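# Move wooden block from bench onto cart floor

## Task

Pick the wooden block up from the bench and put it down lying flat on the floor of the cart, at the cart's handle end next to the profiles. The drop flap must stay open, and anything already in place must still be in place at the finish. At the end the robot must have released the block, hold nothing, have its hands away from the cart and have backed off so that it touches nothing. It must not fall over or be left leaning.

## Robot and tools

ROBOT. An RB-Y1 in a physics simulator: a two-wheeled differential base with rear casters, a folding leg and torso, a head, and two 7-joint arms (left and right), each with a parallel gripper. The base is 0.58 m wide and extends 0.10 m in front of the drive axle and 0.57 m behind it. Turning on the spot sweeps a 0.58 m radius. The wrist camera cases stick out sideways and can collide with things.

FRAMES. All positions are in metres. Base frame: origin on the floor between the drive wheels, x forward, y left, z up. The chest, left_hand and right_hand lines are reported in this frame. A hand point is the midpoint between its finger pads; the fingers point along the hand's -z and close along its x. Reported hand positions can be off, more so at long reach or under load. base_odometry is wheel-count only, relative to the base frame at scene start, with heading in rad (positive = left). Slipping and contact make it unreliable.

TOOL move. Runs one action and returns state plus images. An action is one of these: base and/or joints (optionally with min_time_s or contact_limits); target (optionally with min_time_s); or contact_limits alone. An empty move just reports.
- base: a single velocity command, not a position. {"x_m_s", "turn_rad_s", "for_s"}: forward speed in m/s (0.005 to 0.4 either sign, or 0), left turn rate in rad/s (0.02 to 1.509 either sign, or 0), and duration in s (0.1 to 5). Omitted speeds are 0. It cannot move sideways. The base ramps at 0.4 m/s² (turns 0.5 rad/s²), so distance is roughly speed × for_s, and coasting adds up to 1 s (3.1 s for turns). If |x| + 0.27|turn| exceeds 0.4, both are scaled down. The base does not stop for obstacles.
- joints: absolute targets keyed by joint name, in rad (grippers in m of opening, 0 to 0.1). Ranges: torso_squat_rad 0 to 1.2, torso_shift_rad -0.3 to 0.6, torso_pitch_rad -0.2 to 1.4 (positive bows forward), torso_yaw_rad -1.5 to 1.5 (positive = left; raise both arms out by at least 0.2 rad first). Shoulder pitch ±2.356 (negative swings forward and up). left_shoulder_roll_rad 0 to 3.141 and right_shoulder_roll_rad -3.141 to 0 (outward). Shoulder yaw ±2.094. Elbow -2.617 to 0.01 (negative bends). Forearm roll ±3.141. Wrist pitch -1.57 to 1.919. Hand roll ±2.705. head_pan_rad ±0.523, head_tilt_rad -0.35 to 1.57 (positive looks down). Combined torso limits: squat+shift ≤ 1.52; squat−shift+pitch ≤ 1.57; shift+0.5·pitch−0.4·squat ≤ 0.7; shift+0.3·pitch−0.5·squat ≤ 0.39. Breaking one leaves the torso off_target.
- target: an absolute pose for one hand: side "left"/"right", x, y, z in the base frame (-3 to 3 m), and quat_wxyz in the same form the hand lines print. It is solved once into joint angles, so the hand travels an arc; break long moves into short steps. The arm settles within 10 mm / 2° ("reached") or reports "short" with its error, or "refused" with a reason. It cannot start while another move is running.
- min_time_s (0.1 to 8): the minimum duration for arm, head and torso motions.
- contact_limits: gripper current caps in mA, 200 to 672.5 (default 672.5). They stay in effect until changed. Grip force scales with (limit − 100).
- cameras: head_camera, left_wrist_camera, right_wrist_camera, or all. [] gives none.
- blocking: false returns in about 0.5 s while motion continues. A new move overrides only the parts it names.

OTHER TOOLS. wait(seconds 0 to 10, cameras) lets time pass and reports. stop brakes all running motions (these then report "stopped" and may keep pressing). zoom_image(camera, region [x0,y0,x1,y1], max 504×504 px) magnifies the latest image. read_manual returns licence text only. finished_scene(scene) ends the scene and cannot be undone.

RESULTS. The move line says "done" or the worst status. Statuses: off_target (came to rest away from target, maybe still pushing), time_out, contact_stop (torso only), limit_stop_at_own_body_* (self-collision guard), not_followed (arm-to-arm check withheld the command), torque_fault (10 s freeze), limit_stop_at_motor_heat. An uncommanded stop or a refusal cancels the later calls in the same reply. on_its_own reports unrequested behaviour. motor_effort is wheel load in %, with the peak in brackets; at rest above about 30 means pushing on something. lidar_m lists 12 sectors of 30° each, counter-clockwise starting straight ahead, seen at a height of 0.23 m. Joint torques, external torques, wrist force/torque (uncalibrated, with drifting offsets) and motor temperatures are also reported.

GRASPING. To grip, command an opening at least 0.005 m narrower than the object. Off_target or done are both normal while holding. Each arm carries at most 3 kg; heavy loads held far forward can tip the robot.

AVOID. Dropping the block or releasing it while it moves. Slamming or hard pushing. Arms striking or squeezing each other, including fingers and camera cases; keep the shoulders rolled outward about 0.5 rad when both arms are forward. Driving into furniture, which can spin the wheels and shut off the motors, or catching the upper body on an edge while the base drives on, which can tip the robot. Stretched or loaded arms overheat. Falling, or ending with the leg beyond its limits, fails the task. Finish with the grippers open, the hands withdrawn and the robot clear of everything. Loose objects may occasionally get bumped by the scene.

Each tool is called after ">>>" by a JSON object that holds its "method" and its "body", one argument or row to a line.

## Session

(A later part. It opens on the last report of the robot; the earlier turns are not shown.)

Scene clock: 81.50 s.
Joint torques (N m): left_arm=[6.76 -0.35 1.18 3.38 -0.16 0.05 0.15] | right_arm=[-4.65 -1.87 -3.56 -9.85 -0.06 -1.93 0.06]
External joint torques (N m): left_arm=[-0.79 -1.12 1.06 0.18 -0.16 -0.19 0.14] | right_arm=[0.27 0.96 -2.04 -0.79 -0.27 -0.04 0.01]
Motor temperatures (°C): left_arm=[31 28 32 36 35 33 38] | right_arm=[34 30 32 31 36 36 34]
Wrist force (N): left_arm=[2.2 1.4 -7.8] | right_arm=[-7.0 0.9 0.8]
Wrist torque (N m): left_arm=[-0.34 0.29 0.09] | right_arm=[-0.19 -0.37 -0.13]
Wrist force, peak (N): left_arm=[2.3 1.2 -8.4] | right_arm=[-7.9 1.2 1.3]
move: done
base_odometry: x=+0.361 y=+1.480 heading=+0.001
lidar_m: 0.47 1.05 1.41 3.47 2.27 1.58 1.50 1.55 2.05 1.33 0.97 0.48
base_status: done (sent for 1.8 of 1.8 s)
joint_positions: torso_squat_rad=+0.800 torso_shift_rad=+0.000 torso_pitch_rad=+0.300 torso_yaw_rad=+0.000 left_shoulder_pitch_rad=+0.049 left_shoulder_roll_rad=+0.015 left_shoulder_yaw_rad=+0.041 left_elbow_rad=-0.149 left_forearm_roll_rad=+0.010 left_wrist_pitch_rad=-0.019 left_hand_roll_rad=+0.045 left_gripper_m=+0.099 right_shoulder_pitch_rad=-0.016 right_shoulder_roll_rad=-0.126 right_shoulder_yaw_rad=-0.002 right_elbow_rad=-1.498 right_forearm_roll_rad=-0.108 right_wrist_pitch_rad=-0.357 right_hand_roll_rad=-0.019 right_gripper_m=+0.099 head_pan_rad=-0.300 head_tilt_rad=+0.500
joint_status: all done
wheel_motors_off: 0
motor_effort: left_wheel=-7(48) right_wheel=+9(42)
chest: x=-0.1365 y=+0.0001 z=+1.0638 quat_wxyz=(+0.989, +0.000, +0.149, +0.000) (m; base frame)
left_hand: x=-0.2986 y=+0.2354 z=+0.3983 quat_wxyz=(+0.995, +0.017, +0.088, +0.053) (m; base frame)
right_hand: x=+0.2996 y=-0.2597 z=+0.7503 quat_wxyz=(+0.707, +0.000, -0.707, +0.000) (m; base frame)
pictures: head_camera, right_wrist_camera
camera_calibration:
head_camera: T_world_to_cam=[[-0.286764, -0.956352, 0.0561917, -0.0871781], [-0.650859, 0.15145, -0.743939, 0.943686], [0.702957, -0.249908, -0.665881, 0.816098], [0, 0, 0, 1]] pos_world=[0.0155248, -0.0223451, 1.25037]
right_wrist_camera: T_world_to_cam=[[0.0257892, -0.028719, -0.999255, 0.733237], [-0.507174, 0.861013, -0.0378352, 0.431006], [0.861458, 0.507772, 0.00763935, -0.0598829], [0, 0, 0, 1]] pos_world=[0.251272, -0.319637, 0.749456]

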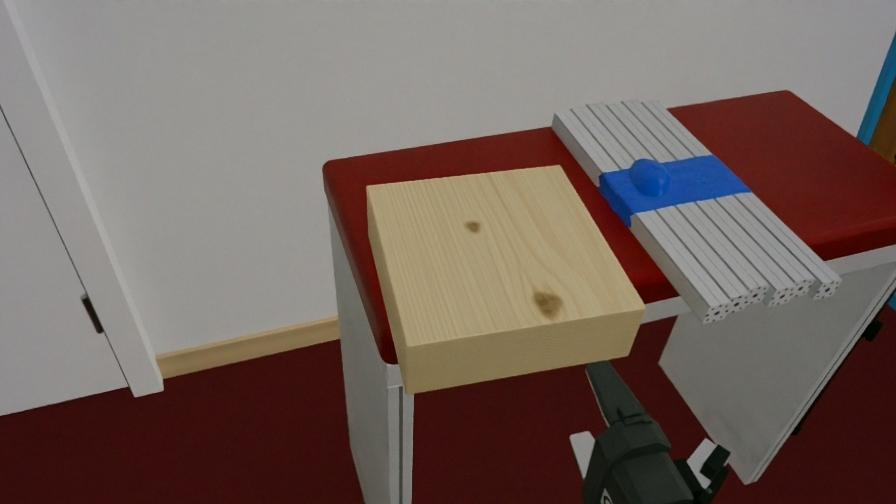

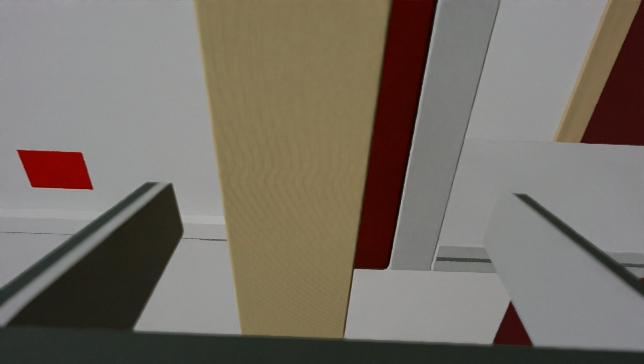

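>>> {"method": "move", "body": {
  "target": {"side":"right","x":0.335,"y":-0.245,"z":0.767,"quat_wxyz":[0.7071,0,-0.7071,0]},
  "cameras": ["right_wrist_camera"]
}}

>>> {"method": "move", "body": {
  "target": {"side":"right","x":0.403,"y":-0.245,"z":0.767,"quat_wxyz":[0.7071,0,-0.7071,0]},
  "min_time_s": 1.5,
  "cameras": ["head_camera","right_wrist_camera"]
}}

Scene clock: 87.17 s.
Joint torques (N m): left_arm=[7.02 -0.18 1.2 3.53 -0.14 0.03 -0.02] | right_arm=[-6.82 -1.24 -3.33 -10.03 0.05 -2.03 0.26]
External joint torques (N m): left_arm=[-0.53 -0.94 1.09 0.32 -0.14 -0.21 -0.03] | right_arm=[0.06 1.09 -2.28 -0.6 -0.2 -0.13 0.21]
Motor temperatures (°C): left_arm=[31 28 32 36 35 33 38] | right_arm=[34 30 32 31 36 36 34]
Wrist force (N): left_arm=[1.9 1.0 -7.3] | right_arm=[-6.7 0.9 1.3]
Wrist torque (N m): left_arm=[-0.30 0.26 0.10] | right_arm=[-0.15 -0.34 -0.12]
Wrist force, peak (N): left_arm=[2.2 1.1 -8.5] | right_arm=[-8.1 1.1 2.1]
move: done
base_odometry: x=+0.361 y=+1.480 heading=+0.001
lidar_m: 0.46 1.04 1.42 3.45 2.27 1.58 1.49 1.55 2.04 1.34 0.97 0.47
base_status: not commanded
joint_positions: torso_squat_rad=+0.800 torso_shift_rad=+0.000 torso_pitch_rad=+0.300 torso_yaw_rad=+0.000 left_shoulder_pitch_rad=+0.049 left_shoulder_roll_rad=+0.015 left_shoulder_yaw_rad=+0.041 left_elbow_rad=-0.149 left_forearm_roll_rad=+0.010 left_wrist_pitch_rad=-0.019 left_hand_roll_rad=+0.045 left_gripper_m=+0.099 right_shoulder_pitch_rad=-0.113 right_shoulder_roll_rad=-0.089 right_shoulder_yaw_rad=-0.027 right_elbow_rad=-1.495 right_forearm_roll_rad=-0.106 right_wrist_pitch_rad=-0.267 right_hand_roll_rad=+0.018 right_gripper_m=+0.099 head_pan_rad=-0.300 head_tilt_rad=+0.500
joint_status: all done
wheel_motors_off: 0
motor_effort: left_wheel=-8(9) right_wheel=+9(11)
chest: x=-0.1365 y=+0.0001 z=+1.0638 quat_wxyz=(+0.989, +0.000, +0.149, +0.000) (m; base frame)
left_hand: x=-0.2986 y=+0.2354 z=+0.3983 quat_wxyz=(+0.995, +0.017, +0.088, +0.053) (m; base frame)
right_hand: x=+0.3349 y=-0.2448 z=+0.7671 quat_wxyz=(+0.707, +0.000, -0.707, +0.000) (m; base frame)
right_hand_status: reached (checked arc, planned for 0.4 s): 0 mm and 0.0 deg off.
pictures: right_wrist_camera
camera_calibration:
right_wrist_camera: T_world_to_cam=[[0.0261133, -0.0288811, -0.999242, 0.749494], [-0.507158, 0.861009, -0.0381394, 0.436898], [0.861457, 0.507769, 0.00783654, -0.0980535], [0, 0, 0, 1]] pos_world=[0.286473, -0.304738, 0.766357]

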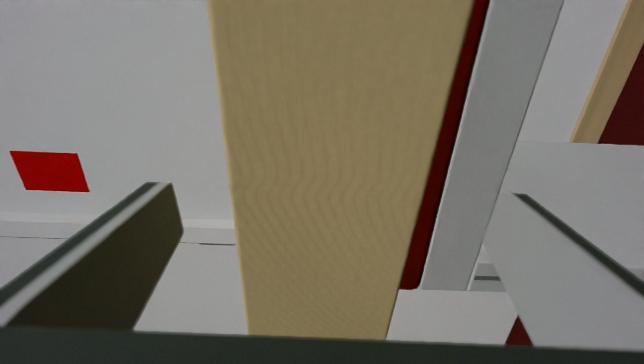

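Scene clock: 89.00 s.
Joint torques (N m): left_arm=[6.99 -0.13 0.95 3.43 -0.03 -0.01 0.04] | right_arm=[-13 -4.38 -3.12 -9.71 -0.29 -2.28 0.29]
External joint torques (N m): left_arm=[-0.55 -0.9 0.84 0.22 -0.03 -0.25 0.03] | right_arm=[-1.92 -0.81 -2.16 -0.33 -0.53 -0.38 0.24]
Motor temperatures (°C): left_arm=[31 28 32 36 35 33 38] | right_arm=[34 30 32 31 36 36 34]
Wrist force (N): left_arm=[2.4 0.9 -7.4] | right_arm=[-7.1 0.5 1.2]
Wrist torque (N m): left_arm=[-0.26 0.31 0.08] | right_arm=[-0.14 -0.38 -0.12]
Wrist force, peak (N): left_arm=[2.1 0.8 -8.6] | right_arm=[-7.9 0.4 1.0]
move: done
base_odometry: x=+0.361 y=+1.480 heading=+0.001
lidar_m: 0.46 1.04 1.42 3.45 2.26 1.59 1.50 1.56 2.03 1.33 0.97 0.46
base_status: not commanded
joint_positions: torso_squat_rad=+0.800 torso_shift_rad=+0.000 torso_pitch_rad=+0.300 torso_yaw_rad=+0.000 left_shoulder_pitch_rad=+0.049 left_shoulder_roll_rad=+0.015 left_shoulder_yaw_rad=+0.041 left_elbow_rad=-0.149 left_forearm_roll_rad=+0.010 left_wrist_pitch_rad=-0.019 left_hand_roll_rad=+0.045 left_gripper_m=+0.099 right_shoulder_pitch_rad=-0.370 right_shoulder_roll_rad=-0.112 right_shoulder_yaw_rad=-0.086 right_elbow_rad=-1.231 right_forearm_roll_rad=-0.119 right_wrist_pitch_rad=-0.280 right_hand_roll_rad=+0.023 right_gripper_m=+0.099 head_pan_rad=-0.300 head_tilt_rad=+0.500
joint_status: all done
wheel_motors_off: 0
motor_effort: left_wheel=-8(10) right_wheel=+8(10)
chest: x=-0.1365 y=+0.0001 z=+1.0638 quat_wxyz=(+0.989, +0.000, +0.149, +0.000) (m; base frame)
left_hand: x=-0.2986 y=+0.2354 z=+0.3983 quat_wxyz=(+0.995, +0.017, +0.088, +0.053) (m; base frame)
right_hand: x=+0.4028 y=-0.2448 z=+0.7668 quat_wxyz=(+0.707, +0.000, -0.707, +0.000) (m; base frame)
right_hand_status: reached (checked arc, planned for 1.5 s): 0 mm and 0.1 deg off.
pictures: head_camera, right_wrist_camera
camera_calibration:
head_camera: T_world_to_cam=[[-0.286846, -0.956333, 0.0561012, -0.0870629], [-0.650825, 0.151569, -0.743945, 0.943695], [0.702955, -0.24991, -0.665882, 0.8161], [0, 0, 0, 1]] pos_world=[0.0155248, -0.0223447, 1.25037]
right_wrist_camera: T_world_to_cam=[[0.0252472, -0.0288067, -0.999266, 0.747766], [-0.506887, 0.861191, -0.0376331, 0.470893], [0.861643, 0.507465, 0.00714091, -0.156166], [0, 0, 0, 1]] pos_world=[0.35437, -0.304739, 0.766053]

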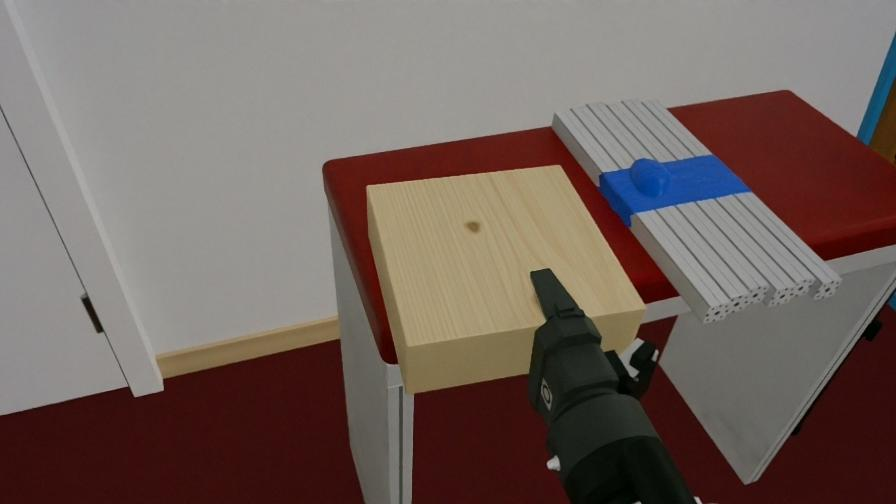

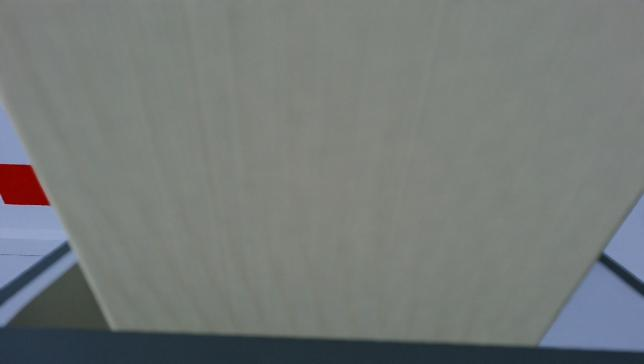

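>>> {"method": "move", "body": {
  "target": {"side":"right","x":0.408,"y":-0.21,"z":0.767,"quat_wxyz":[0.7071,0,-0.7071,0]},
  "min_time_s": 1.0,
  "cameras": []
}}

>>> {"method": "move", "body": {
  "joints": {"right_gripper_m": 0.045},
  "cameras": ["head_camera","right_wrist_camera"]
}}

Scene clock: 92.37 s.
Joint torques (N m): left_arm=[6.7 -0.18 0.8 3.5 -0.05 -0.01 0] | right_arm=[-13.62 -0.05 -2.35 -9.48 0.44 -2.21 0.29]
External joint torques (N m): left_arm=[-0.84 -0.95 0.68 0.29 -0.05 -0.26 -0.01] | right_arm=[-2.02 1.67 -2.45 -0.06 0.16 -0.32 0.24]
Motor temperatures (°C): left_arm=[31 28 32 36 35 33 38] | right_arm=[34 30 32 31 36 36 34]
Wrist force (N): left_arm=[1.6 0.8 -7.9] | right_arm=[-7.3 0.3 1.1]
Wrist torque (N m): left_arm=[-0.25 0.21 0.06] | right_arm=[-0.09 -0.40 -0.11]
Wrist force, peak (N): left_arm=[2.4 0.9 -8.5] | right_arm=[-8.0 0.7 1.3]
move: done
base_odometry: x=+0.361 y=+1.480 heading=+0.001
lidar_m: 0.46 1.05 1.42 3.45 2.24 1.59 1.50 1.55 2.03 1.34 0.97 0.46
base_status: not commanded
joint_positions: torso_squat_rad=+0.800 torso_shift_rad=+0.000 torso_pitch_rad=+0.300 torso_yaw_rad=+0.000 left_shoulder_pitch_rad=+0.049 left_shoulder_roll_rad=+0.015 left_shoulder_yaw_rad=+0.041 left_elbow_rad=-0.149 left_forearm_roll_rad=+0.010 left_wrist_pitch_rad=-0.019 left_hand_roll_rad=+0.045 left_gripper_m=+0.099 right_shoulder_pitch_rad=-0.402 right_shoulder_roll_rad=-0.018 right_shoulder_yaw_rad=-0.108 right_elbow_rad=-1.211 right_forearm_roll_rad=-0.094 right_wrist_pitch_rad=-0.281 right_hand_roll_rad=+0.096 right_gripper_m=+0.099 head_pan_rad=-0.300 head_tilt_rad=+0.500
joint_status: all done
wheel_motors_off: 0
motor_effort: left_wheel=-9(10) right_wheel=+9(10)
chest: x=-0.1365 y=+0.0001 z=+1.0638 quat_wxyz=(+0.989, +0.000, +0.149, +0.000) (m; base frame)
left_hand: x=-0.2986 y=+0.2354 z=+0.3983 quat_wxyz=(+0.995, +0.017, +0.088, +0.053) (m; base frame)
right_hand: x=+0.4078 y=-0.2100 z=+0.7668 quat_wxyz=(+0.707, +0.000, -0.707, +0.000) (m; base frame)
right_hand_status: reached (checked arc, planned for 1.0 s): 0 mm and 0.0 deg off.
pictures: none
No camera images: "cameras" was empty.

Scene clock: 93.50 s.
Joint torques (N m): left_arm=[6.61 -0.09 0.68 3.49 0.06 -0.02 0.01] | right_arm=[-11.67 0.04 -2.42 -7.68 0.44 -0.04 0.19]
External joint torques (N m): left_arm=[-0.93 -0.86 0.57 0.29 0.06 -0.26 0] | right_arm=[-0.05 1.77 -2.52 1.75 0.16 1.85 0.14]
Motor temperatures (°C): left_arm=[31 28 32 36 35 33 38] | right_arm=[34 30 32 31 36 36 34]
Wrist force (N): left_arm=[1.5 1.0 -7.6] | right_arm=[-0.5 0.5 6.8]
Wrist torque (N m): left_arm=[-0.30 0.17 0.05] | right_arm=[-0.03 -0.89 -0.23]
Wrist force, peak (N): left_arm=[2.0 1.2 -8.2] | right_arm=[-7.9 0.7 1.1]
move: off_target
base_odometry: x=+0.361 y=+1.480 heading=+0.001
lidar_m: 0.46 1.05 1.41 3.45 2.26 1.58 1.49 1.55 2.05 1.35 0.98 0.47
base_status: not commanded
joint_positions: torso_squat_rad=+0.800 torso_shift_rad=+0.000 torso_pitch_rad=+0.300 torso_yaw_rad=+0.000 left_shoulder_pitch_rad=+0.049 left_shoulder_roll_rad=+0.015 left_shoulder_yaw_rad=+0.041 left_elbow_rad=-0.149 left_forearm_roll_rad=+0.010 left_wrist_pitch_rad=-0.019 left_hand_roll_rad=+0.045 left_gripper_m=+0.099 right_shoulder_pitch_rad=-0.403 right_shoulder_roll_rad=-0.018 right_shoulder_yaw_rad=-0.108 right_elbow_rad=-1.211 right_forearm_roll_rad=-0.094 right_wrist_pitch_rad=-0.282 right_hand_roll_rad=+0.096 right_gripper_m=+0.076 head_pan_rad=-0.300 head_tilt_rad=+0.500
joint_status: right_gripper_m off_target (ended at +0.076, target +0.045)
wheel_motors_off: 0
motor_effort: left_wheel=-8(10) right_wheel=+10(11)
chest: x=-0.1366 y=+0.0001 z=+1.0638 quat_wxyz=(+0.989, +0.000, +0.149, +0.000) (m; base frame)
left_hand: x=-0.2986 y=+0.2354 z=+0.3983 quat_wxyz=(+0.995, +0.017, +0.088, +0.053) (m; base frame)
right_hand: x=+0.4080 y=-0.2099 z=+0.7676 quat_wxyz=(+0.707, +0.000, -0.708, +0.000) (m; base frame)
pictures: head_camera, right_wrist_camera
camera_calibration:
head_camera: T_world_to_cam=[[-0.286834, -0.95634, 0.0560409, -0.0870166], [-0.65067, 0.151552, -0.744083, 0.9438], [0.703103, -0.249893, -0.665732, 0.815981], [0, 0, 0, 1]] pos_world=[0.0154249, -0.0223448, 1.25037]
right_wrist_camera: T_world_to_cam=[[0.0273776, -0.0290738, -0.999202, 0.748461], [-0.507099, 0.861007, -0.038947, 0.444537], [0.861453, 0.507761, 0.00882903, -0.179515], [0, 0, 0, 1]] pos_world=[0.359577, -0.269839, 0.766763]

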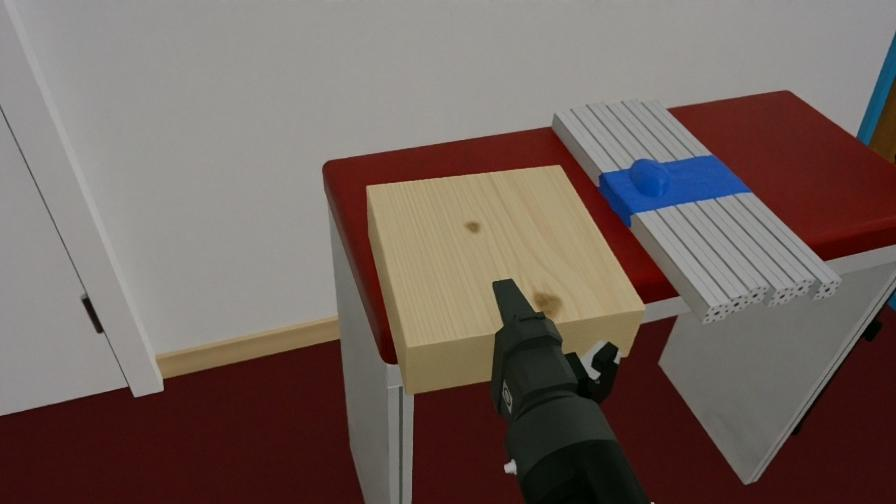

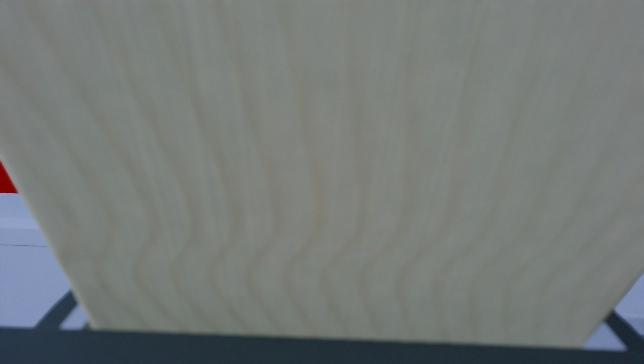

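>>> {"method": "move", "body": {
  "target": {"side":"right","x":0.405,"y":-0.21,"z":0.82,"quat_wxyz":[0.7071,0,-0.7071,0]},
  "min_time_s": 2,
  "cameras": ["head_camera","right_wrist_camera"]
}}

Scene clock: 96.70 s.
Joint torques (N m): left_arm=[6.96 -0.11 0.59 3.38 -0.05 0.03 -0.02] | right_arm=[-20.07 -0.42 1.33 -22.83 0.01 -7.82 0.51]
External joint torques (N m): left_arm=[-0.61 -0.88 0.47 0.17 -0.06 -0.22 -0.03] | right_arm=[-9.18 0.88 1.13 -12.83 -0.25 -5.93 0.46]
Motor temperatures (°C): left_arm=[31 28 32 36 35 33 38] | right_arm=[34 30 32 31 36 37 34]
Wrist force (N): left_arm=[1.6 0.8 -6.5] | right_arm=[-24.8 1.1 0.3]
Wrist torque (N m): left_arm=[-0.24 0.21 0.02] | right_arm=[-0.15 1.24 -0.31]
Wrist force, peak (N): left_arm=[1.7 1.0 -8.4] | right_arm=[-27.7 2.3 0.6]
move: done
base_odometry: x=+0.361 y=+1.480 heading=+0.001
lidar_m: 0.46 1.05 1.41 3.46 2.26 1.58 1.50 1.55 2.05 1.34 0.97 0.47
base_status: not commanded
joint_positions: torso_squat_rad=+0.800 torso_shift_rad=+0.000 torso_pitch_rad=+0.301 torso_yaw_rad=+0.000 left_shoulder_pitch_rad=+0.049 left_shoulder_roll_rad=+0.015 left_shoulder_yaw_rad=+0.041 left_elbow_rad=-0.149 left_forearm_roll_rad=+0.010 left_wrist_pitch_rad=-0.019 left_hand_roll_rad=+0.045 left_gripper_m=+0.099 right_shoulder_pitch_rad=-0.326 right_shoulder_roll_rad=+0.000 right_shoulder_yaw_rad=-0.099 right_elbow_rad=-1.500 right_forearm_roll_rad=-0.100 right_wrist_pitch_rad=-0.065 right_hand_roll_rad=+0.117 right_gripper_m=+0.074 head_pan_rad=-0.300 head_tilt_rad=+0.500
joint_status: all done
wheel_motors_off: 0
motor_effort: left_wheel=-9(10) right_wheel=+10(11)
chest: x=-0.1363 y=+0.0000 z=+1.0638 quat_wxyz=(+0.989, +0.000, +0.150, +0.000) (m; base frame)
left_hand: x=-0.2987 y=+0.2354 z=+0.3984 quat_wxyz=(+0.995, +0.017, +0.088, +0.053) (m; base frame)
right_hand: x=+0.4039 y=-0.2105 z=+0.8167 quat_wxyz=(+0.707, +0.001, -0.707, +0.002) (m; base frame)
right_hand_status: reached (checked arc, planned for 2.0 s): 4 mm and 0.2 deg off.
pictures: head_camera, right_wrist_camera
camera_calibration:
head_camera: T_world_to_cam=[[-0.2868, -0.956338, 0.056245, -0.087219], [-0.651209, 0.15156, -0.743611, 0.943486], [0.702619, -0.249895, -0.666243, 0.816186], [0, 0, 0, 1]] pos_world=[0.0159246, -0.0224448, 1.25027]
right_wrist_camera: T_world_to_cam=[[0.0257359, -0.0289491, -0.99925, 0.798355], [-0.510336, 0.859134, -0.0380336, 0.445049], [0.85959, 0.510931, 0.00733688, -0.173452], [0, 0, 0, 1]] pos_world=[0.355676, -0.270623, 0.815955]

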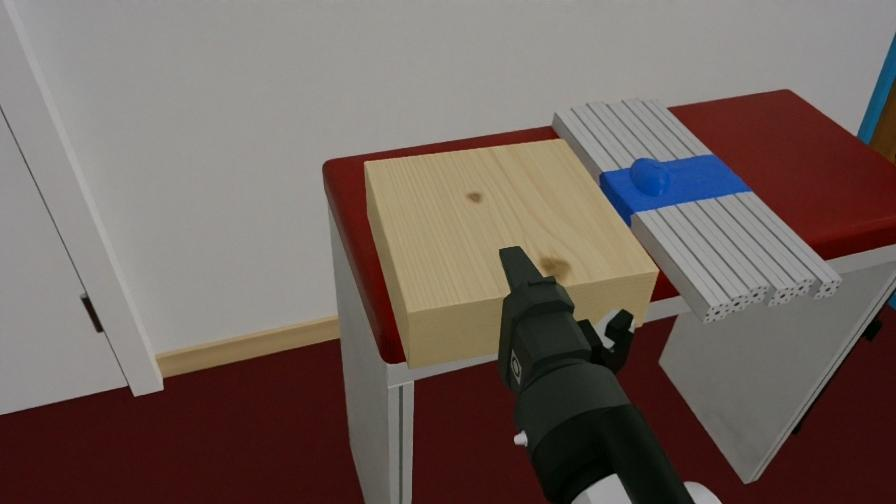

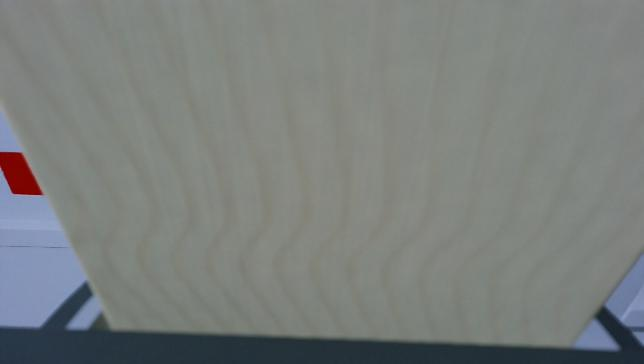

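>>> {"method": "move", "body": {
  "target": {"side":"right","x":0.38,"y":-0.21,"z":0.86,"quat_wxyz":[0.7071,0,-0.7071,0]},
  "min_time_s": 1.5,
  "cameras": []
}}

>>> {"method": "move", "body": {
  "base": {"x_m_s": -0.25, "for_s": 2.1},
  "cameras": ["head_camera"]
}}

>>> {"method": "move", "body": {
  "target": {"side":"right","x":0.28,"y":-0.12,"z":0.92,"quat_wxyz":[0.6533,0.2706,-0.6533,0.2706]},
  "min_time_s": 2,
  "cameras": ["head_camera","right_wrist_camera"]
}}

Scene clock: 102.43 s.
Joint torques (N m): left_arm=[6.85 -0.34 1.05 3.26 -0.03 0.06 -0.02] | right_arm=[-17.92 -0.55 0.59 -23.08 0.55 -7.95 -0.17]
External joint torques (N m): left_arm=[-0.71 -1.11 0.94 0.05 -0.03 -0.18 -0.03] | right_arm=[-8.64 0.34 0.53 -12.89 0.31 -6.05 -0.22]
Motor temperatures (°C): left_arm=[31 28 32 36 35 33 38] | right_arm=[35 30 32 32 36 37 34]
Wrist force (N): left_arm=[1.9 0.5 -7.6] | right_arm=[-24.5 0.7 0.5]
Wrist torque (N m): left_arm=[-0.20 0.22 0.08] | right_arm=[-0.10 1.25 -0.29]
Wrist force, peak (N): left_arm=[1.6 1.0 -9.0] | right_arm=[-26.0 0.8 -0.1]
move: done
base_odometry: x=+0.361 y=+1.480 heading=+0.001
lidar_m: 0.48 1.04 1.41 3.47 2.26 1.59 1.51 1.56 2.04 1.33 0.97 0.46
base_status: not commanded
joint_positions: torso_squat_rad=+0.800 torso_shift_rad=+0.000 torso_pitch_rad=+0.301 torso_yaw_rad=+0.000 left_shoulder_pitch_rad=+0.049 left_shoulder_roll_rad=+0.015 left_shoulder_yaw_rad=+0.041 left_elbow_rad=-0.149 left_forearm_roll_rad=+0.010 left_wrist_pitch_rad=-0.019 left_hand_roll_rad=+0.045 left_gripper_m=+0.099 right_shoulder_pitch_rad=-0.215 right_shoulder_roll_rad=+0.000 right_shoulder_yaw_rad=-0.059 right_elbow_rad=-1.774 right_forearm_roll_rad=-0.002 right_wrist_pitch_rad=+0.110 right_hand_roll_rad=+0.011 right_gripper_m=+0.074 head_pan_rad=-0.300 head_tilt_rad=+0.500
joint_status: all done
wheel_motors_off: 0
motor_effort: left_wheel=-8(10) right_wheel=+10(11)
chest: x=-0.1363 y=+0.0000 z=+1.0638 quat_wxyz=(+0.989, +0.000, +0.150, +0.000) (m; base frame)
left_hand: x=-0.2987 y=+0.2354 z=+0.3984 quat_wxyz=(+0.995, +0.017, +0.088, +0.053) (m; base frame)
right_hand: x=+0.3794 y=-0.2108 z=+0.8572 quat_wxyz=(+0.709, +0.005, -0.705, +0.005) (m; base frame)
right_hand_status: reached (checked arc, planned for 1.5 s): 3 mm and 0.8 deg off.
pictures: none
No camera images: "cameras" was empty.

Scene clock: 105.57 s.
Joint torques (N m): left_arm=[6.32 -0.14 0.79 3.42 -0.08 0.02 0.04] | right_arm=[-18.98 -0.11 0.27 -22.48 0.68 -7.92 -0.01]
External joint torques (N m): left_arm=[-1.25 -0.91 0.67 0.21 -0.08 -0.22 0.03] | right_arm=[-9.71 0.78 0.21 -12.3 0.45 -6.02 -0.06]
Motor temperatures (°C): left_arm=[31 28 32 36 35 33 38] | right_arm=[35 30 32 32 36 37 34]
Wrist force (N): left_arm=[1.9 2.0 -7.8] | right_arm=[-24.7 0.7 0.3]
Wrist torque (N m): left_arm=[-0.41 0.24 0.06] | right_arm=[-0.17 1.21 -0.27]
Wrist force, peak (N): left_arm=[1.2 1.3 -8.4] | right_arm=[-26.1 0.6 -1.5]
move: done
base_odometry: x=-0.164 y=+1.480 heading=-0.001
lidar_m: 0.99 1.62 2.12 4.14 1.47 1.03 0.97 1.01 1.34 3.19 1.54 1.33
base_status: done (sent for 2.1 of 2.1 s)
joint_positions: torso_squat_rad=+0.800 torso_shift_rad=+0.000 torso_pitch_rad=+0.301 torso_yaw_rad=+0.000 left_shoulder_pitch_rad=+0.049 left_shoulder_roll_rad=+0.015 left_shoulder_yaw_rad=+0.041 left_elbow_rad=-0.149 left_forearm_roll_rad=+0.010 left_wrist_pitch_rad=-0.019 left_hand_roll_rad=+0.045 left_gripper_m=+0.099 right_shoulder_pitch_rad=-0.215 right_shoulder_roll_rad=+0.000 right_shoulder_yaw_rad=-0.059 right_elbow_rad=-1.774 right_forearm_roll_rad=-0.002 right_wrist_pitch_rad=+0.110 right_hand_roll_rad=+0.011 right_gripper_m=+0.074 head_pan_rad=-0.300 head_tilt_rad=+0.500
joint_status: not commanded
wheel_motors_off: 0
motor_effort: left_wheel=-14(28) right_wheel=+15(39)
chest: x=-0.1362 y=+0.0000 z=+1.0638 quat_wxyz=(+0.989, +0.000, +0.150, +0.000) (m; base frame)
left_hand: x=-0.2988 y=+0.2354 z=+0.3985 quat_wxyz=(+0.995, +0.017, +0.088, +0.053) (m; base frame)
right_hand: x=+0.3794 y=-0.2108 z=+0.8571 quat_wxyz=(+0.709, +0.005, -0.705, +0.005) (m; base frame)
pictures: head_camera
camera_calibration:
head_camera: T_world_to_cam=[[-0.28686, -0.956322, 0.0562118, -0.0871704], [-0.651288, 0.151658, -0.743521, 0.943303], [0.70252, -0.249897, -0.666346, 0.81625], [0, 0, 0, 1]] pos_world=[0.0159246, -0.0224445, 1.25017]

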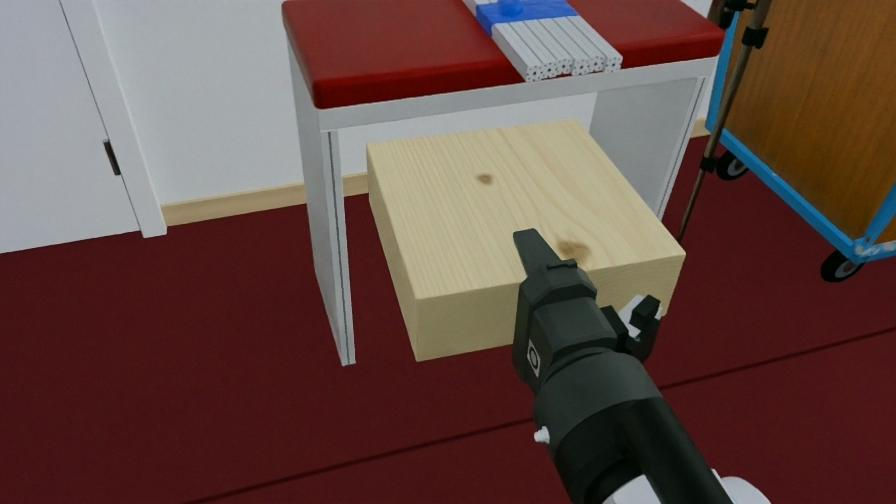

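Scene clock: 107.90 s.
Joint torques (N m): left_arm=[6.22 -0.39 0.78 3.5 -0.01 0.01 0.07] | right_arm=[-18.23 -8.2 -13.64 -15.39 0.09 -7.55 0.13]
External joint torques (N m): left_arm=[-1.34 -1.16 0.67 0.28 -0.01 -0.23 0.06] | right_arm=[-10.08 1.06 -5.73 -8.43 -0.07 -5.72 0.08]
Motor temperatures (°C): left_arm=[31 28 32 36 35 33 38] | right_arm=[35 30 32 33 36 38 34]
Wrist force (N): left_arm=[1.7 1.0 -7.6] | right_arm=[-25.0 0.4 1.1]
Wrist torque (N m): left_arm=[-0.26 0.19 0.09] | right_arm=[-0.13 1.21 -0.28]
Wrist force, peak (N): left_arm=[2.4 0.8 -8.4] | right_arm=[-29.1 -1.3 1.2]
move: done
base_odometry: x=-0.164 y=+1.480 heading=-0.001
lidar_m: 0.98 1.61 2.10 4.13 1.47 1.03 0.97 1.02 1.34 3.19 1.54 1.33
base_status: not commanded
joint_positions: torso_squat_rad=+0.800 torso_shift_rad=+0.000 torso_pitch_rad=+0.301 torso_yaw_rad=+0.000 left_shoulder_pitch_rad=+0.049 left_shoulder_roll_rad=+0.015 left_shoulder_yaw_rad=+0.041 left_elbow_rad=-0.149 left_forearm_roll_rad=+0.010 left_wrist_pitch_rad=-0.019 left_hand_roll_rad=+0.045 left_gripper_m=+0.099 right_shoulder_pitch_rad=-0.227 right_shoulder_roll_rad=-0.992 right_shoulder_yaw_rad=+0.466 right_elbow_rad=-2.074 right_forearm_roll_rad=-0.523 right_wrist_pitch_rad=-0.122 right_hand_roll_rad=-0.258 right_gripper_m=+0.074 head_pan_rad=-0.300 head_tilt_rad=+0.500
joint_status: all done
wheel_motors_off: 0
motor_effort: left_wheel=-13(15) right_wheel=+14(16)
chest: x=-0.1362 y=+0.0000 z=+1.0638 quat_wxyz=(+0.989, +0.000, +0.150, +0.000) (m; base frame)
left_hand: x=-0.2988 y=+0.2354 z=+0.3985 quat_wxyz=(+0.995, +0.017, +0.088, +0.053) (m; base frame)
right_hand: x=+0.2797 y=-0.1207 z=+0.9176 quat_wxyz=(+0.656, +0.270, -0.651, +0.270) (m; base frame)
right_hand_status: reached (checked arc, planned for 2.0 s): 3 mm and 0.4 deg off.
pictures: head_camera, right_wrist_camera
camera_calibration:
head_camera: T_world_to_cam=[[-0.286797, -0.956337, 0.0562823, -0.0872601], [-0.651315, 0.151566, -0.743516, 0.943296], [0.702522, -0.249896, -0.666345, 0.816249], [0, 0, 0, 1]] pos_world=[0.0159246, -0.0224448, 1.25017]
right_wrist_camera: T_world_to_cam=[[0.0335863, -0.00476822, -0.999424, 0.905801], [-0.966955, 0.252709, -0.0337009, 0.358933], [0.252724, 0.967531, 0.0038769, 0.114771], [0, 0, 0, 1]] pos_world=[0.287645, -0.197431, 0.916931]

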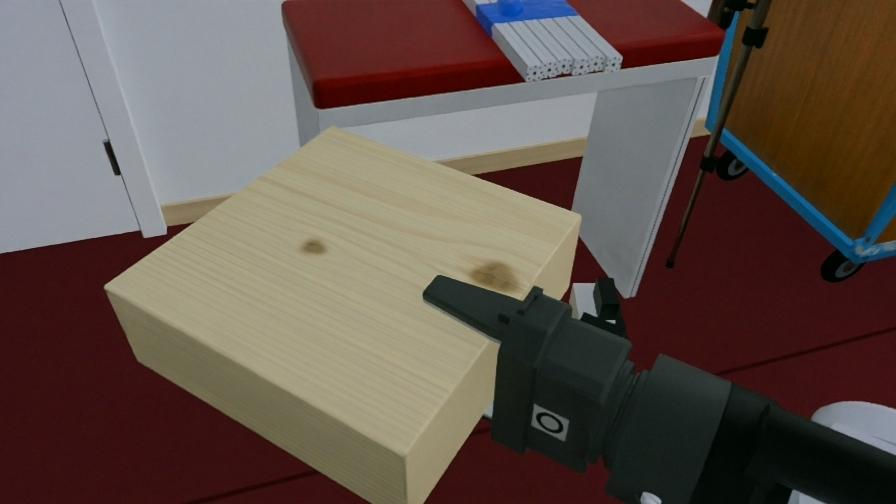

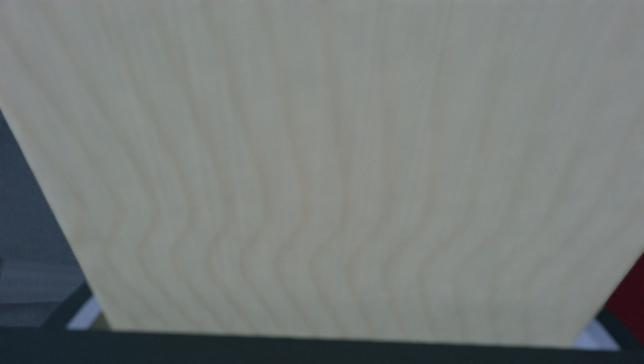

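>>> {"method": "move", "body": {
  "target": {"side":"right","x":0.30,"y":-0.10,"z":0.92,"quat_wxyz":[0.5,0.5,-0.5,0.5]},
  "min_time_s": 2,
  "cameras": []
}}

>>> {"method": "move", "body": {
  "base": {"turn_rad_s": -0.6, "for_s": 2.618},
  "cameras": []
}}

>>> {"method": "move", "body": {
  "base": {"x_m_s": 0.35, "for_s": 4.5},
  "cameras": ["head_camera"]
}}

>>> {"method": "move", "body": {
  "base": {"turn_rad_s": 0.6, "for_s": 2.618},
  "joints": {"head_pan_rad": 0.1, "head_tilt_rad": 0.5},
  "cameras": ["head_camera"]
}}

Scene clock: 112.43 s.
Joint torques (N m): left_arm=[5.98 -0.31 0.65 3.33 -0.02 0.05 -0.03] | right_arm=[-27.55 -11.82 -14.76 -3.83 -6.35 -4.28 0.1]
External joint torques (N m): left_arm=[-1.59 -1.09 0.53 0.12 -0.02 -0.19 -0.04] | right_arm=[-9.78 -0.52 -5.97 -2.86 -4.89 -3.26 0.05]
Motor temperatures (°C): left_arm=[31 28 32 36 35 33 38] | right_arm=[35 31 32 33 36 38 34]
Wrist force (N): left_arm=[2.3 0.7 -7.9] | right_arm=[-24.7 0.8 1.2]
Wrist torque (N m): left_arm=[-0.20 0.28 0.05] | right_arm=[-0.06 1.26 -0.30]
Wrist force, peak (N): left_arm=[2.2 1.9 -8.5] | right_arm=[-25.6 1.7 2.5]
move: done
base_odometry: x=-0.164 y=+1.480 heading=-0.001
lidar_m: 0.98 1.60 2.10 4.14 1.47 1.02 0.98 1.01 1.31 3.18 1.54 1.33
base_status: not commanded
joint_positions: torso_squat_rad=+0.800 torso_shift_rad=+0.000 torso_pitch_rad=+0.301 torso_yaw_rad=+0.000 left_shoulder_pitch_rad=+0.049 left_shoulder_roll_rad=+0.015 left_shoulder_yaw_rad=+0.041 left_elbow_rad=-0.149 left_forearm_roll_rad=+0.010 left_wrist_pitch_rad=-0.019 left_hand_roll_rad=+0.045 left_gripper_m=+0.099 right_shoulder_pitch_rad=-1.158 right_shoulder_roll_rad=-1.041 right_shoulder_yaw_rad=+1.282 right_elbow_rad=-1.154 right_forearm_roll_rad=-0.125 right_wrist_pitch_rad=-1.204 right_hand_roll_rad=-1.007 right_gripper_m=+0.074 head_pan_rad=-0.300 head_tilt_rad=+0.500
joint_status: all done
wheel_motors_off: 0
motor_effort: left_wheel=-14(15) right_wheel=+15(16)
chest: x=-0.1362 y=+0.0000 z=+1.0638 quat_wxyz=(+0.989, +0.000, +0.150, +0.000) (m; base frame)
left_hand: x=-0.2988 y=+0.2354 z=+0.3984 quat_wxyz=(+0.995, +0.017, +0.088, +0.053) (m; base frame)
right_hand: x=+0.2993 y=-0.1005 z=+0.9181 quat_wxyz=(+0.503, +0.499, -0.499, +0.500) (m; base frame)
right_hand_status: reached (checked arc, planned for 2.0 s): 2 mm and 0.3 deg off.
pictures: none
No camera images: "cameras" was empty.

Scene clock: 116.60 s.
Joint torques (N m): left_arm=[6.26 -0.27 0.53 3.59 -0.01 0.04 -0.05] | right_arm=[-26.93 -11.56 -15.2 -3.98 -6.36 -4.38 0.09]
External joint torques (N m): left_arm=[-1.31 -1.03 0.42 0.38 -0.01 -0.21 -0.06] | right_arm=[-9.17 -0.26 -6.4 -3.01 -4.9 -3.36 0.04]
Motor temperatures (°C): left_arm=[31 28 32 36 35 33 38] | right_arm=[35 31 32 32 36 38 34]
Wrist force (N): left_arm=[2.4 0.0 -7.7] | right_arm=[-24.5 0.6 0.7]
Wrist torque (N m): left_arm=[-0.13 0.29 0.09] | right_arm=[-0.12 1.24 -0.32]
Wrist force, peak (N): left_arm=[2.1 0.9 -8.6] | right_arm=[-25.6 0.1 1.1]
move: done
base_odometry: x=-0.164 y=+1.480 heading=-1.580
lidar_m: 2.98 1.55 1.34 0.98 1.60 2.07 4.14 1.53 1.05 0.98 0.99 1.30
base_status: done (sent for 2.63 of 2.63 s)
joint_positions: torso_squat_rad=+0.800 torso_shift_rad=+0.000 torso_pitch_rad=+0.301 torso_yaw_rad=+0.000 left_shoulder_pitch_rad=+0.049 left_shoulder_roll_rad=+0.015 left_shoulder_yaw_rad=+0.041 left_elbow_rad=-0.149 left_forearm_roll_rad=+0.010 left_wrist_pitch_rad=-0.019 left_hand_roll_rad=+0.045 left_gripper_m=+0.099 right_shoulder_pitch_rad=-1.158 right_shoulder_roll_rad=-1.041 right_shoulder_yaw_rad=+1.282 right_elbow_rad=-1.154 right_forearm_roll_rad=-0.125 right_wrist_pitch_rad=-1.204 right_hand_roll_rad=-1.007 right_gripper_m=+0.074 head_pan_rad=-0.300 head_tilt_rad=+0.500
joint_status: not commanded
wheel_motors_off: 0
motor_effort: left_wheel=+16(50) right_wheel=+4(48)
chest: x=-0.1362 y=+0.0000 z=+1.0638 quat_wxyz=(+0.989, +0.000, +0.150, +0.000) (m; base frame)
left_hand: x=-0.2988 y=+0.2354 z=+0.3984 quat_wxyz=(+0.995, +0.017, +0.088, +0.053) (m; base frame)
right_hand: x=+0.2993 y=-0.1005 z=+0.9181 quat_wxyz=(+0.503, +0.499, -0.499, +0.500) (m; base frame)
pictures: none
No camera images: "cameras" was empty.

Scene clock: 122.30 s.
Joint torques (N m): left_arm=[6.83 -0.04 0.8 3.47 -0.02 0.11 0.1] | right_arm=[-26.76 -11.44 -14.85 -4.31 -6.32 -4.36 0.2]
External joint torques (N m): left_arm=[-0.74 -0.81 0.69 0.26 -0.03 -0.13 0.09] | right_arm=[-8.99 -0.14 -6.05 -3.34 -4.87 -3.34 0.15]
Motor temperatures (°C): left_arm=[31 28 32 36 35 33 38] | right_arm=[35 31 33 32 37 38 34]
Wrist force (N): left_arm=[2.0 1.5 -7.5] | right_arm=[-25.1 0.4 0.4]
Wrist torque (N m): left_arm=[-0.36 0.25 0.07] | right_arm=[-0.17 1.21 -0.27]
Wrist force, peak (N): left_arm=[2.2 0.6 -8.5] | right_arm=[-25.5 -1.9 0.9]
move: done
base_odometry: x=-0.180 y=-0.095 heading=-1.580
lidar_m: 2.63 1.35 0.93 0.87 0.89 1.76 4.71 1.34 0.93 0.87 0.87 1.13
base_status: done (sent for 4.5 of 4.5 s)
joint_positions: torso_squat_rad=+0.800 torso_shift_rad=+0.000 torso_pitch_rad=+0.301 torso_yaw_rad=+0.000 left_shoulder_pitch_rad=+0.049 left_shoulder_roll_rad=+0.015 left_shoulder_yaw_rad=+0.041 left_elbow_rad=-0.149 left_forearm_roll_rad=+0.010 left_wrist_pitch_rad=-0.019 left_hand_roll_rad=+0.045 left_gripper_m=+0.099 right_shoulder_pitch_rad=-1.158 right_shoulder_roll_rad=-1.041 right_shoulder_yaw_rad=+1.282 right_elbow_rad=-1.154 right_forearm_roll_rad=-0.125 right_wrist_pitch_rad=-1.204 right_hand_roll_rad=-1.007 right_gripper_m=+0.074 head_pan_rad=-0.300 head_tilt_rad=+0.500
joint_status: not commanded
wheel_motors_off: 0
motor_effort: left_wheel=+1(47) right_wheel=-2(40)
chest: x=-0.1362 y=+0.0001 z=+1.0638 quat_wxyz=(+0.989, +0.000, +0.150, +0.000) (m; base frame)
left_hand: x=-0.2987 y=+0.2354 z=+0.3984 quat_wxyz=(+0.995, +0.017, +0.088, +0.053) (m; base frame)
right_hand: x=+0.2994 y=-0.1005 z=+0.9182 quat_wxyz=(+0.503, +0.499, -0.499, +0.500) (m; base frame)
pictures: head_camera
camera_calibration:
head_camera: T_world_to_cam=[[-0.286797, -0.956337, 0.0562823, -0.0871644], [-0.651315, 0.151566, -0.743516, 0.943281], [0.702522, -0.249896, -0.666345, 0.816274], [0, 0, 0, 1]] pos_world=[0.0159246, -0.0223448, 1.25017]

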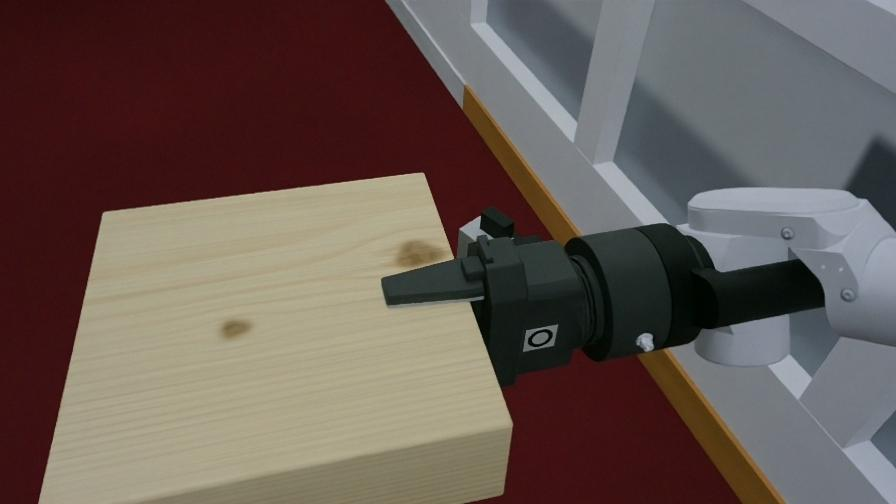

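Scene clock: 126.47 s.
Joint torques (N m): left_arm=[6.85 -0.05 1.01 3.42 -0.04 0.04 0] | right_arm=[-27.25 -11.56 -15.48 -4.25 -6.23 -4.27 0.01]
External joint torques (N m): left_arm=[-0.72 -0.82 0.89 0.21 -0.04 -0.21 -0.01] | right_arm=[-9.48 -0.26 -6.68 -3.28 -4.77 -3.25 -0.04]
Motor temperatures (°C): left_arm=[31 28 32 36 35 33 38] | right_arm=[35 31 33 32 37 38 34]
Wrist force (N): left_arm=[2.4 1.0 -7.7] | right_arm=[-24.2 0.5 1.0]
Wrist torque (N m): left_arm=[-0.28 0.33 0.08] | right_arm=[-0.13 1.30 -0.30]
Wrist force, peak (N): left_arm=[2.3 1.0 -8.9] | right_arm=[-25.4 0.6 1.5]
move: done
base_odometry: x=-0.180 y=-0.095 heading=-0.001
lidar_m: 0.88 0.90 1.76 4.28 1.30 0.90 0.85 0.89 1.17 2.76 1.31 0.92
base_status: done (sent for 2.63 of 2.63 s)
joint_positions: torso_squat_rad=+0.800 torso_shift_rad=+0.000 torso_pitch_rad=+0.301 torso_yaw_rad=+0.000 left_shoulder_pitch_rad=+0.049 left_shoulder_roll_rad=+0.015 left_shoulder_yaw_rad=+0.041 left_elbow_rad=-0.149 left_forearm_roll_rad=+0.010 left_wrist_pitch_rad=-0.019 left_hand_roll_rad=+0.045 left_gripper_m=+0.099 right_shoulder_pitch_rad=-1.158 right_shoulder_roll_rad=-1.041 right_shoulder_yaw_rad=+1.282 right_elbow_rad=-1.154 right_forearm_roll_rad=-0.125 right_wrist_pitch_rad=-1.204 right_hand_roll_rad=-1.007 right_gripper_m=+0.074 head_pan_rad=+0.100 head_tilt_rad=+0.500
joint_status: all done
wheel_motors_off: 0
motor_effort: left_wheel=+1(42) right_wheel=+17(42)
chest: x=-0.1362 y=+0.0001 z=+1.0638 quat_wxyz=(+0.989, +0.000, +0.150, +0.000) (m; base frame)
left_hand: x=-0.2987 y=+0.2354 z=+0.3984 quat_wxyz=(+0.995, +0.017, +0.088, +0.053) (m; base frame)
right_hand: x=+0.2993 y=-0.1005 z=+0.9182 quat_wxyz=(+0.503, +0.499, -0.499, +0.500) (m; base frame)
pictures: head_camera
camera_calibration:
head_camera: T_world_to_cam=[[0.0907321, -0.994019, -0.0607741, 0.0800498], [-0.677394, -0.0168674, -0.735427, 0.931823], [0.730003, 0.107895, -0.674873, 0.828471], [0, 0, 0, 1]] pos_world=[0.0191622, 0.00590064, 1.24927]

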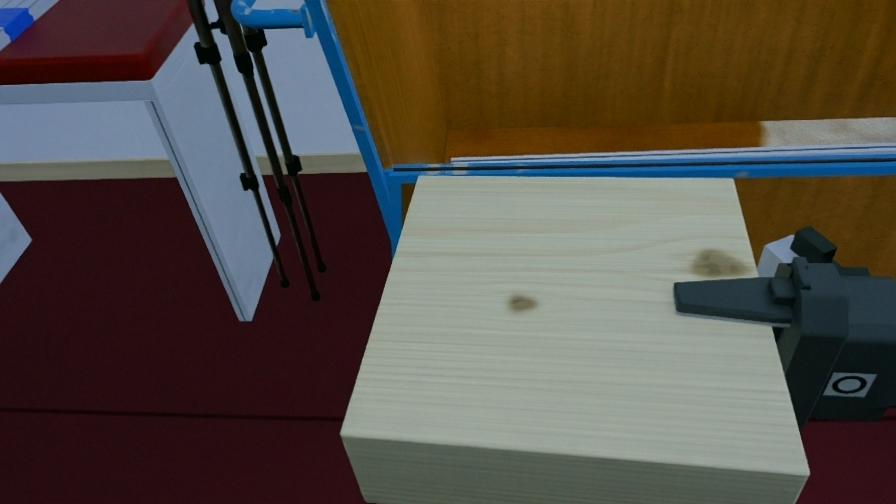

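>>> {"method": "move", "body": {
  "joints": {"torso_squat_rad": 0.8, "torso_shift_rad": 0.2, "torso_pitch_rad": 0.7, "right_shoulder_pitch_rad": -1.55, "head_tilt_rad": 0.2},
  "base": {"x_m_s": -0.05, "for_s": 1.5},
  "min_time_s": 3,
  "cameras": ["head_camera"]
}}

>>> {"method": "move", "body": {
  "target": {"side":"right","x":0.40,"y":-0.06,"z":0.85,"quat_wxyz":[0.5,0.5,-0.5,0.5]},
  "min_time_s": 1.5,
  "cameras": ["head_camera"]
}}

Scene clock: 141.30 s.
Joint torques (N m): left_arm=[14.68 -0.15 0.98 7.44 -0.07 0.83 -0.08] | right_arm=[-28.51 -10.37 -14.83 -4.81 -6.22 -4.41 0.11]
External joint torques (N m): left_arm=[-2.62 -0.95 0.78 0.46 -0.07 -0.17 -0.11] | right_arm=[-10.65 -0.33 -6.14 -3.21 -4.81 -3.34 0.06]
Motor temperatures (°C): left_arm=[31 28 32 36 35 33 38] | right_arm=[36 31 33 31 37 37 34]
Wrist force (N): left_arm=[4.0 0.3 -6.4] | right_arm=[-23.8 0.0 2.4]
Wrist torque (N m): left_arm=[-0.21 0.33 0.04] | right_arm=[-0.24 1.32 -0.32]
Wrist force, peak (N): left_arm=[2.7 1.0 -8.2] | right_arm=[-25.8 -0.6 1.2]
move: done
base_odometry: x=-0.255 y=-0.095 heading=+0.000
lidar_m: 0.96 0.98 1.81 3.89 1.18 0.82 0.78 0.81 1.07 2.55 2.69 1.00
base_status: done (sent for 1.5 of 1.5 s)
joint_positions: torso_squat_rad=+0.800 torso_shift_rad=+0.200 torso_pitch_rad=+0.701 torso_yaw_rad=+0.000 left_shoulder_pitch_rad=+0.049 left_shoulder_roll_rad=+0.015 left_shoulder_yaw_rad=+0.041 left_elbow_rad=-0.149 left_forearm_roll_rad=+0.010 left_wrist_pitch_rad=-0.019 left_hand_roll_rad=+0.045 left_gripper_m=+0.099 right_shoulder_pitch_rad=-1.547 right_shoulder_roll_rad=-1.041 right_shoulder_yaw_rad=+1.282 right_elbow_rad=-1.154 right_forearm_roll_rad=-0.125 right_wrist_pitch_rad=-1.204 right_hand_roll_rad=-1.007 right_gripper_m=+0.074 head_pan_rad=+0.100 head_tilt_rad=+0.200
joint_status: all done
wheel_motors_off: 0
motor_effort: left_wheel=+5(33) right_wheel=-10(20)
chest: x=+0.0686 y=+0.0001 z=+0.9950 quat_wxyz=(+0.939, +0.000, +0.343, +0.000) (m; base frame)
left_hand: x=-0.3403 y=+0.2354 z=+0.4455 quat_wxyz=(+0.957, +0.027, +0.284, +0.049) (m; base frame)
right_hand: x=+0.5070 y=-0.0398 z=+0.8302 quat_wxyz=(+0.465, +0.551, -0.476, +0.503) (m; base frame)
pictures: head_camera
camera_calibration:
head_camera: T_world_to_cam=[[0.0685666, -0.993126, -0.0948686, 0.0919214], [-0.748439, 0.0116697, -0.663101, 0.963855], [0.659649, 0.11647, -0.742494, 0.645466], [0, 0, 0, 1]] pos_world=[0.289303, 0.00486423, 1.12711]

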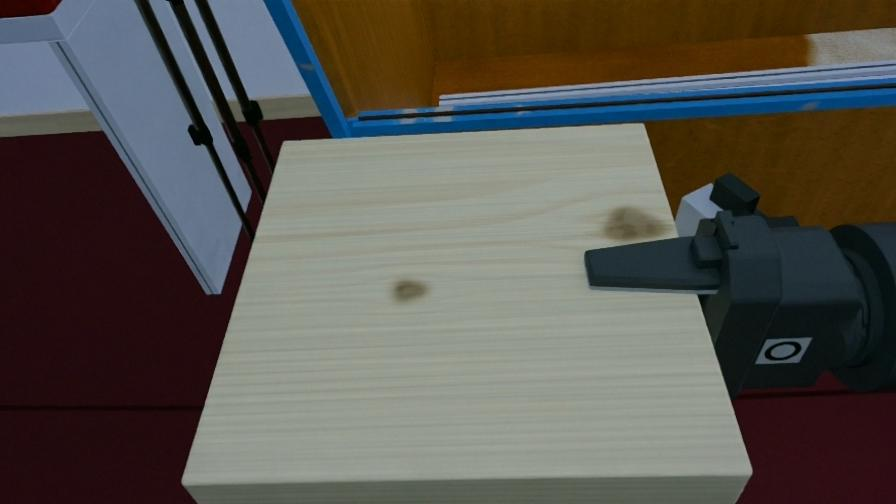

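Scene clock: 143.13 s.
Joint torques (N m): left_arm=[14.83 -0.15 1.15 7.49 -0.1 0.88 -0.01] | right_arm=[-16.82 -9.45 -16.13 -9.08 -3.54 -6.11 0.39]
External joint torques (N m): left_arm=[-2.47 -0.95 0.96 0.52 -0.1 -0.12 -0.04] | right_arm=[-5.68 1.85 -7.58 -5.74 -2.8 -4.62 0.34]
Motor temperatures (°C): left_arm=[31 28 32 36 35 33 38] | right_arm=[36 31 33 31 37 37 34]
Wrist force (N): left_arm=[4.1 1.4 -6.5] | right_arm=[-25.1 0.8 0.8]
Wrist torque (N m): left_arm=[-0.32 0.32 0.03] | right_arm=[-0.14 1.17 -0.29]
Wrist force, peak (N): left_arm=[4.2 1.1 -7.5] | right_arm=[-27.3 0.8 1.6]
move: done
base_odometry: x=-0.255 y=-0.095 heading=+0.000
lidar_m: 0.95 0.99 1.81 3.89 1.17 0.83 0.78 0.81 1.06 2.56 2.68 1.00
base_status: not commanded
joint_positions: torso_squat_rad=+0.800 torso_shift_rad=+0.200 torso_pitch_rad=+0.701 torso_yaw_rad=+0.000 left_shoulder_pitch_rad=+0.049 left_shoulder_roll_rad=+0.015 left_shoulder_yaw_rad=+0.041 left_elbow_rad=-0.149 left_forearm_roll_rad=+0.010 left_wrist_pitch_rad=-0.019 left_hand_roll_rad=+0.045 left_gripper_m=+0.099 right_shoulder_pitch_rad=-1.282 right_shoulder_roll_rad=-1.456 right_shoulder_yaw_rad=+1.224 right_elbow_rad=-1.925 right_forearm_roll_rad=-0.274 right_wrist_pitch_rad=-0.785 right_hand_roll_rad=-0.700 right_gripper_m=+0.074 head_pan_rad=+0.100 head_tilt_rad=+0.200
joint_status: all done
wheel_motors_off: 0
motor_effort: left_wheel=+3(6) right_wheel=-5(9)
chest: x=+0.0686 y=+0.0001 z=+0.9950 quat_wxyz=(+0.939, +0.000, +0.343, +0.000) (m; base frame)
left_hand: x=-0.3404 y=+0.2354 z=+0.4455 quat_wxyz=(+0.957, +0.027, +0.284, +0.049) (m; base frame)
right_hand: x=+0.4000 y=-0.0607 z=+0.8483 quat_wxyz=(+0.502, +0.500, -0.498, +0.500) (m; base frame)
right_hand_status: reached (checked arc, planned for 1.5 s): 2 mm and 0.3 deg off.
pictures: head_camera
camera_calibration:
head_camera: T_world_to_cam=[[0.0685664, -0.993125, -0.0948791, 0.0920326], [-0.74849, 0.0116679, -0.663044, 0.963804], [0.659592, 0.116479, -0.742544, 0.645527], [0, 0, 0, 1]] pos_world=[0.289303, 0.0049642, 1.12711]

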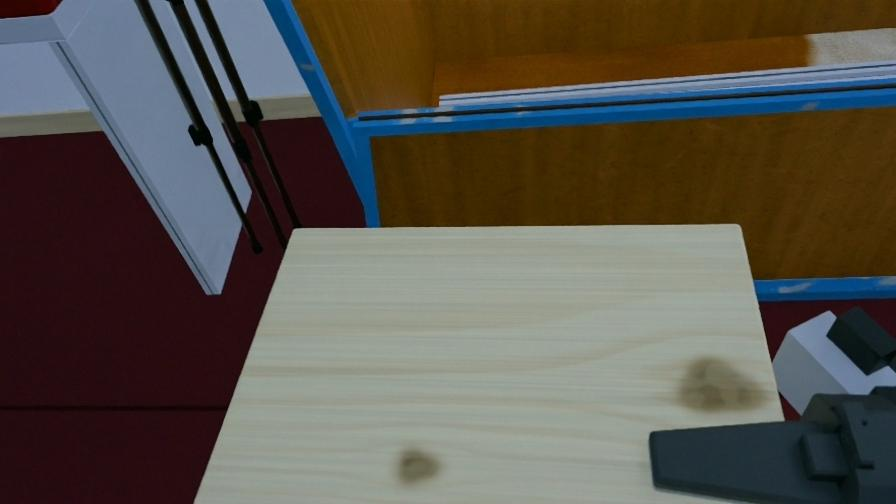

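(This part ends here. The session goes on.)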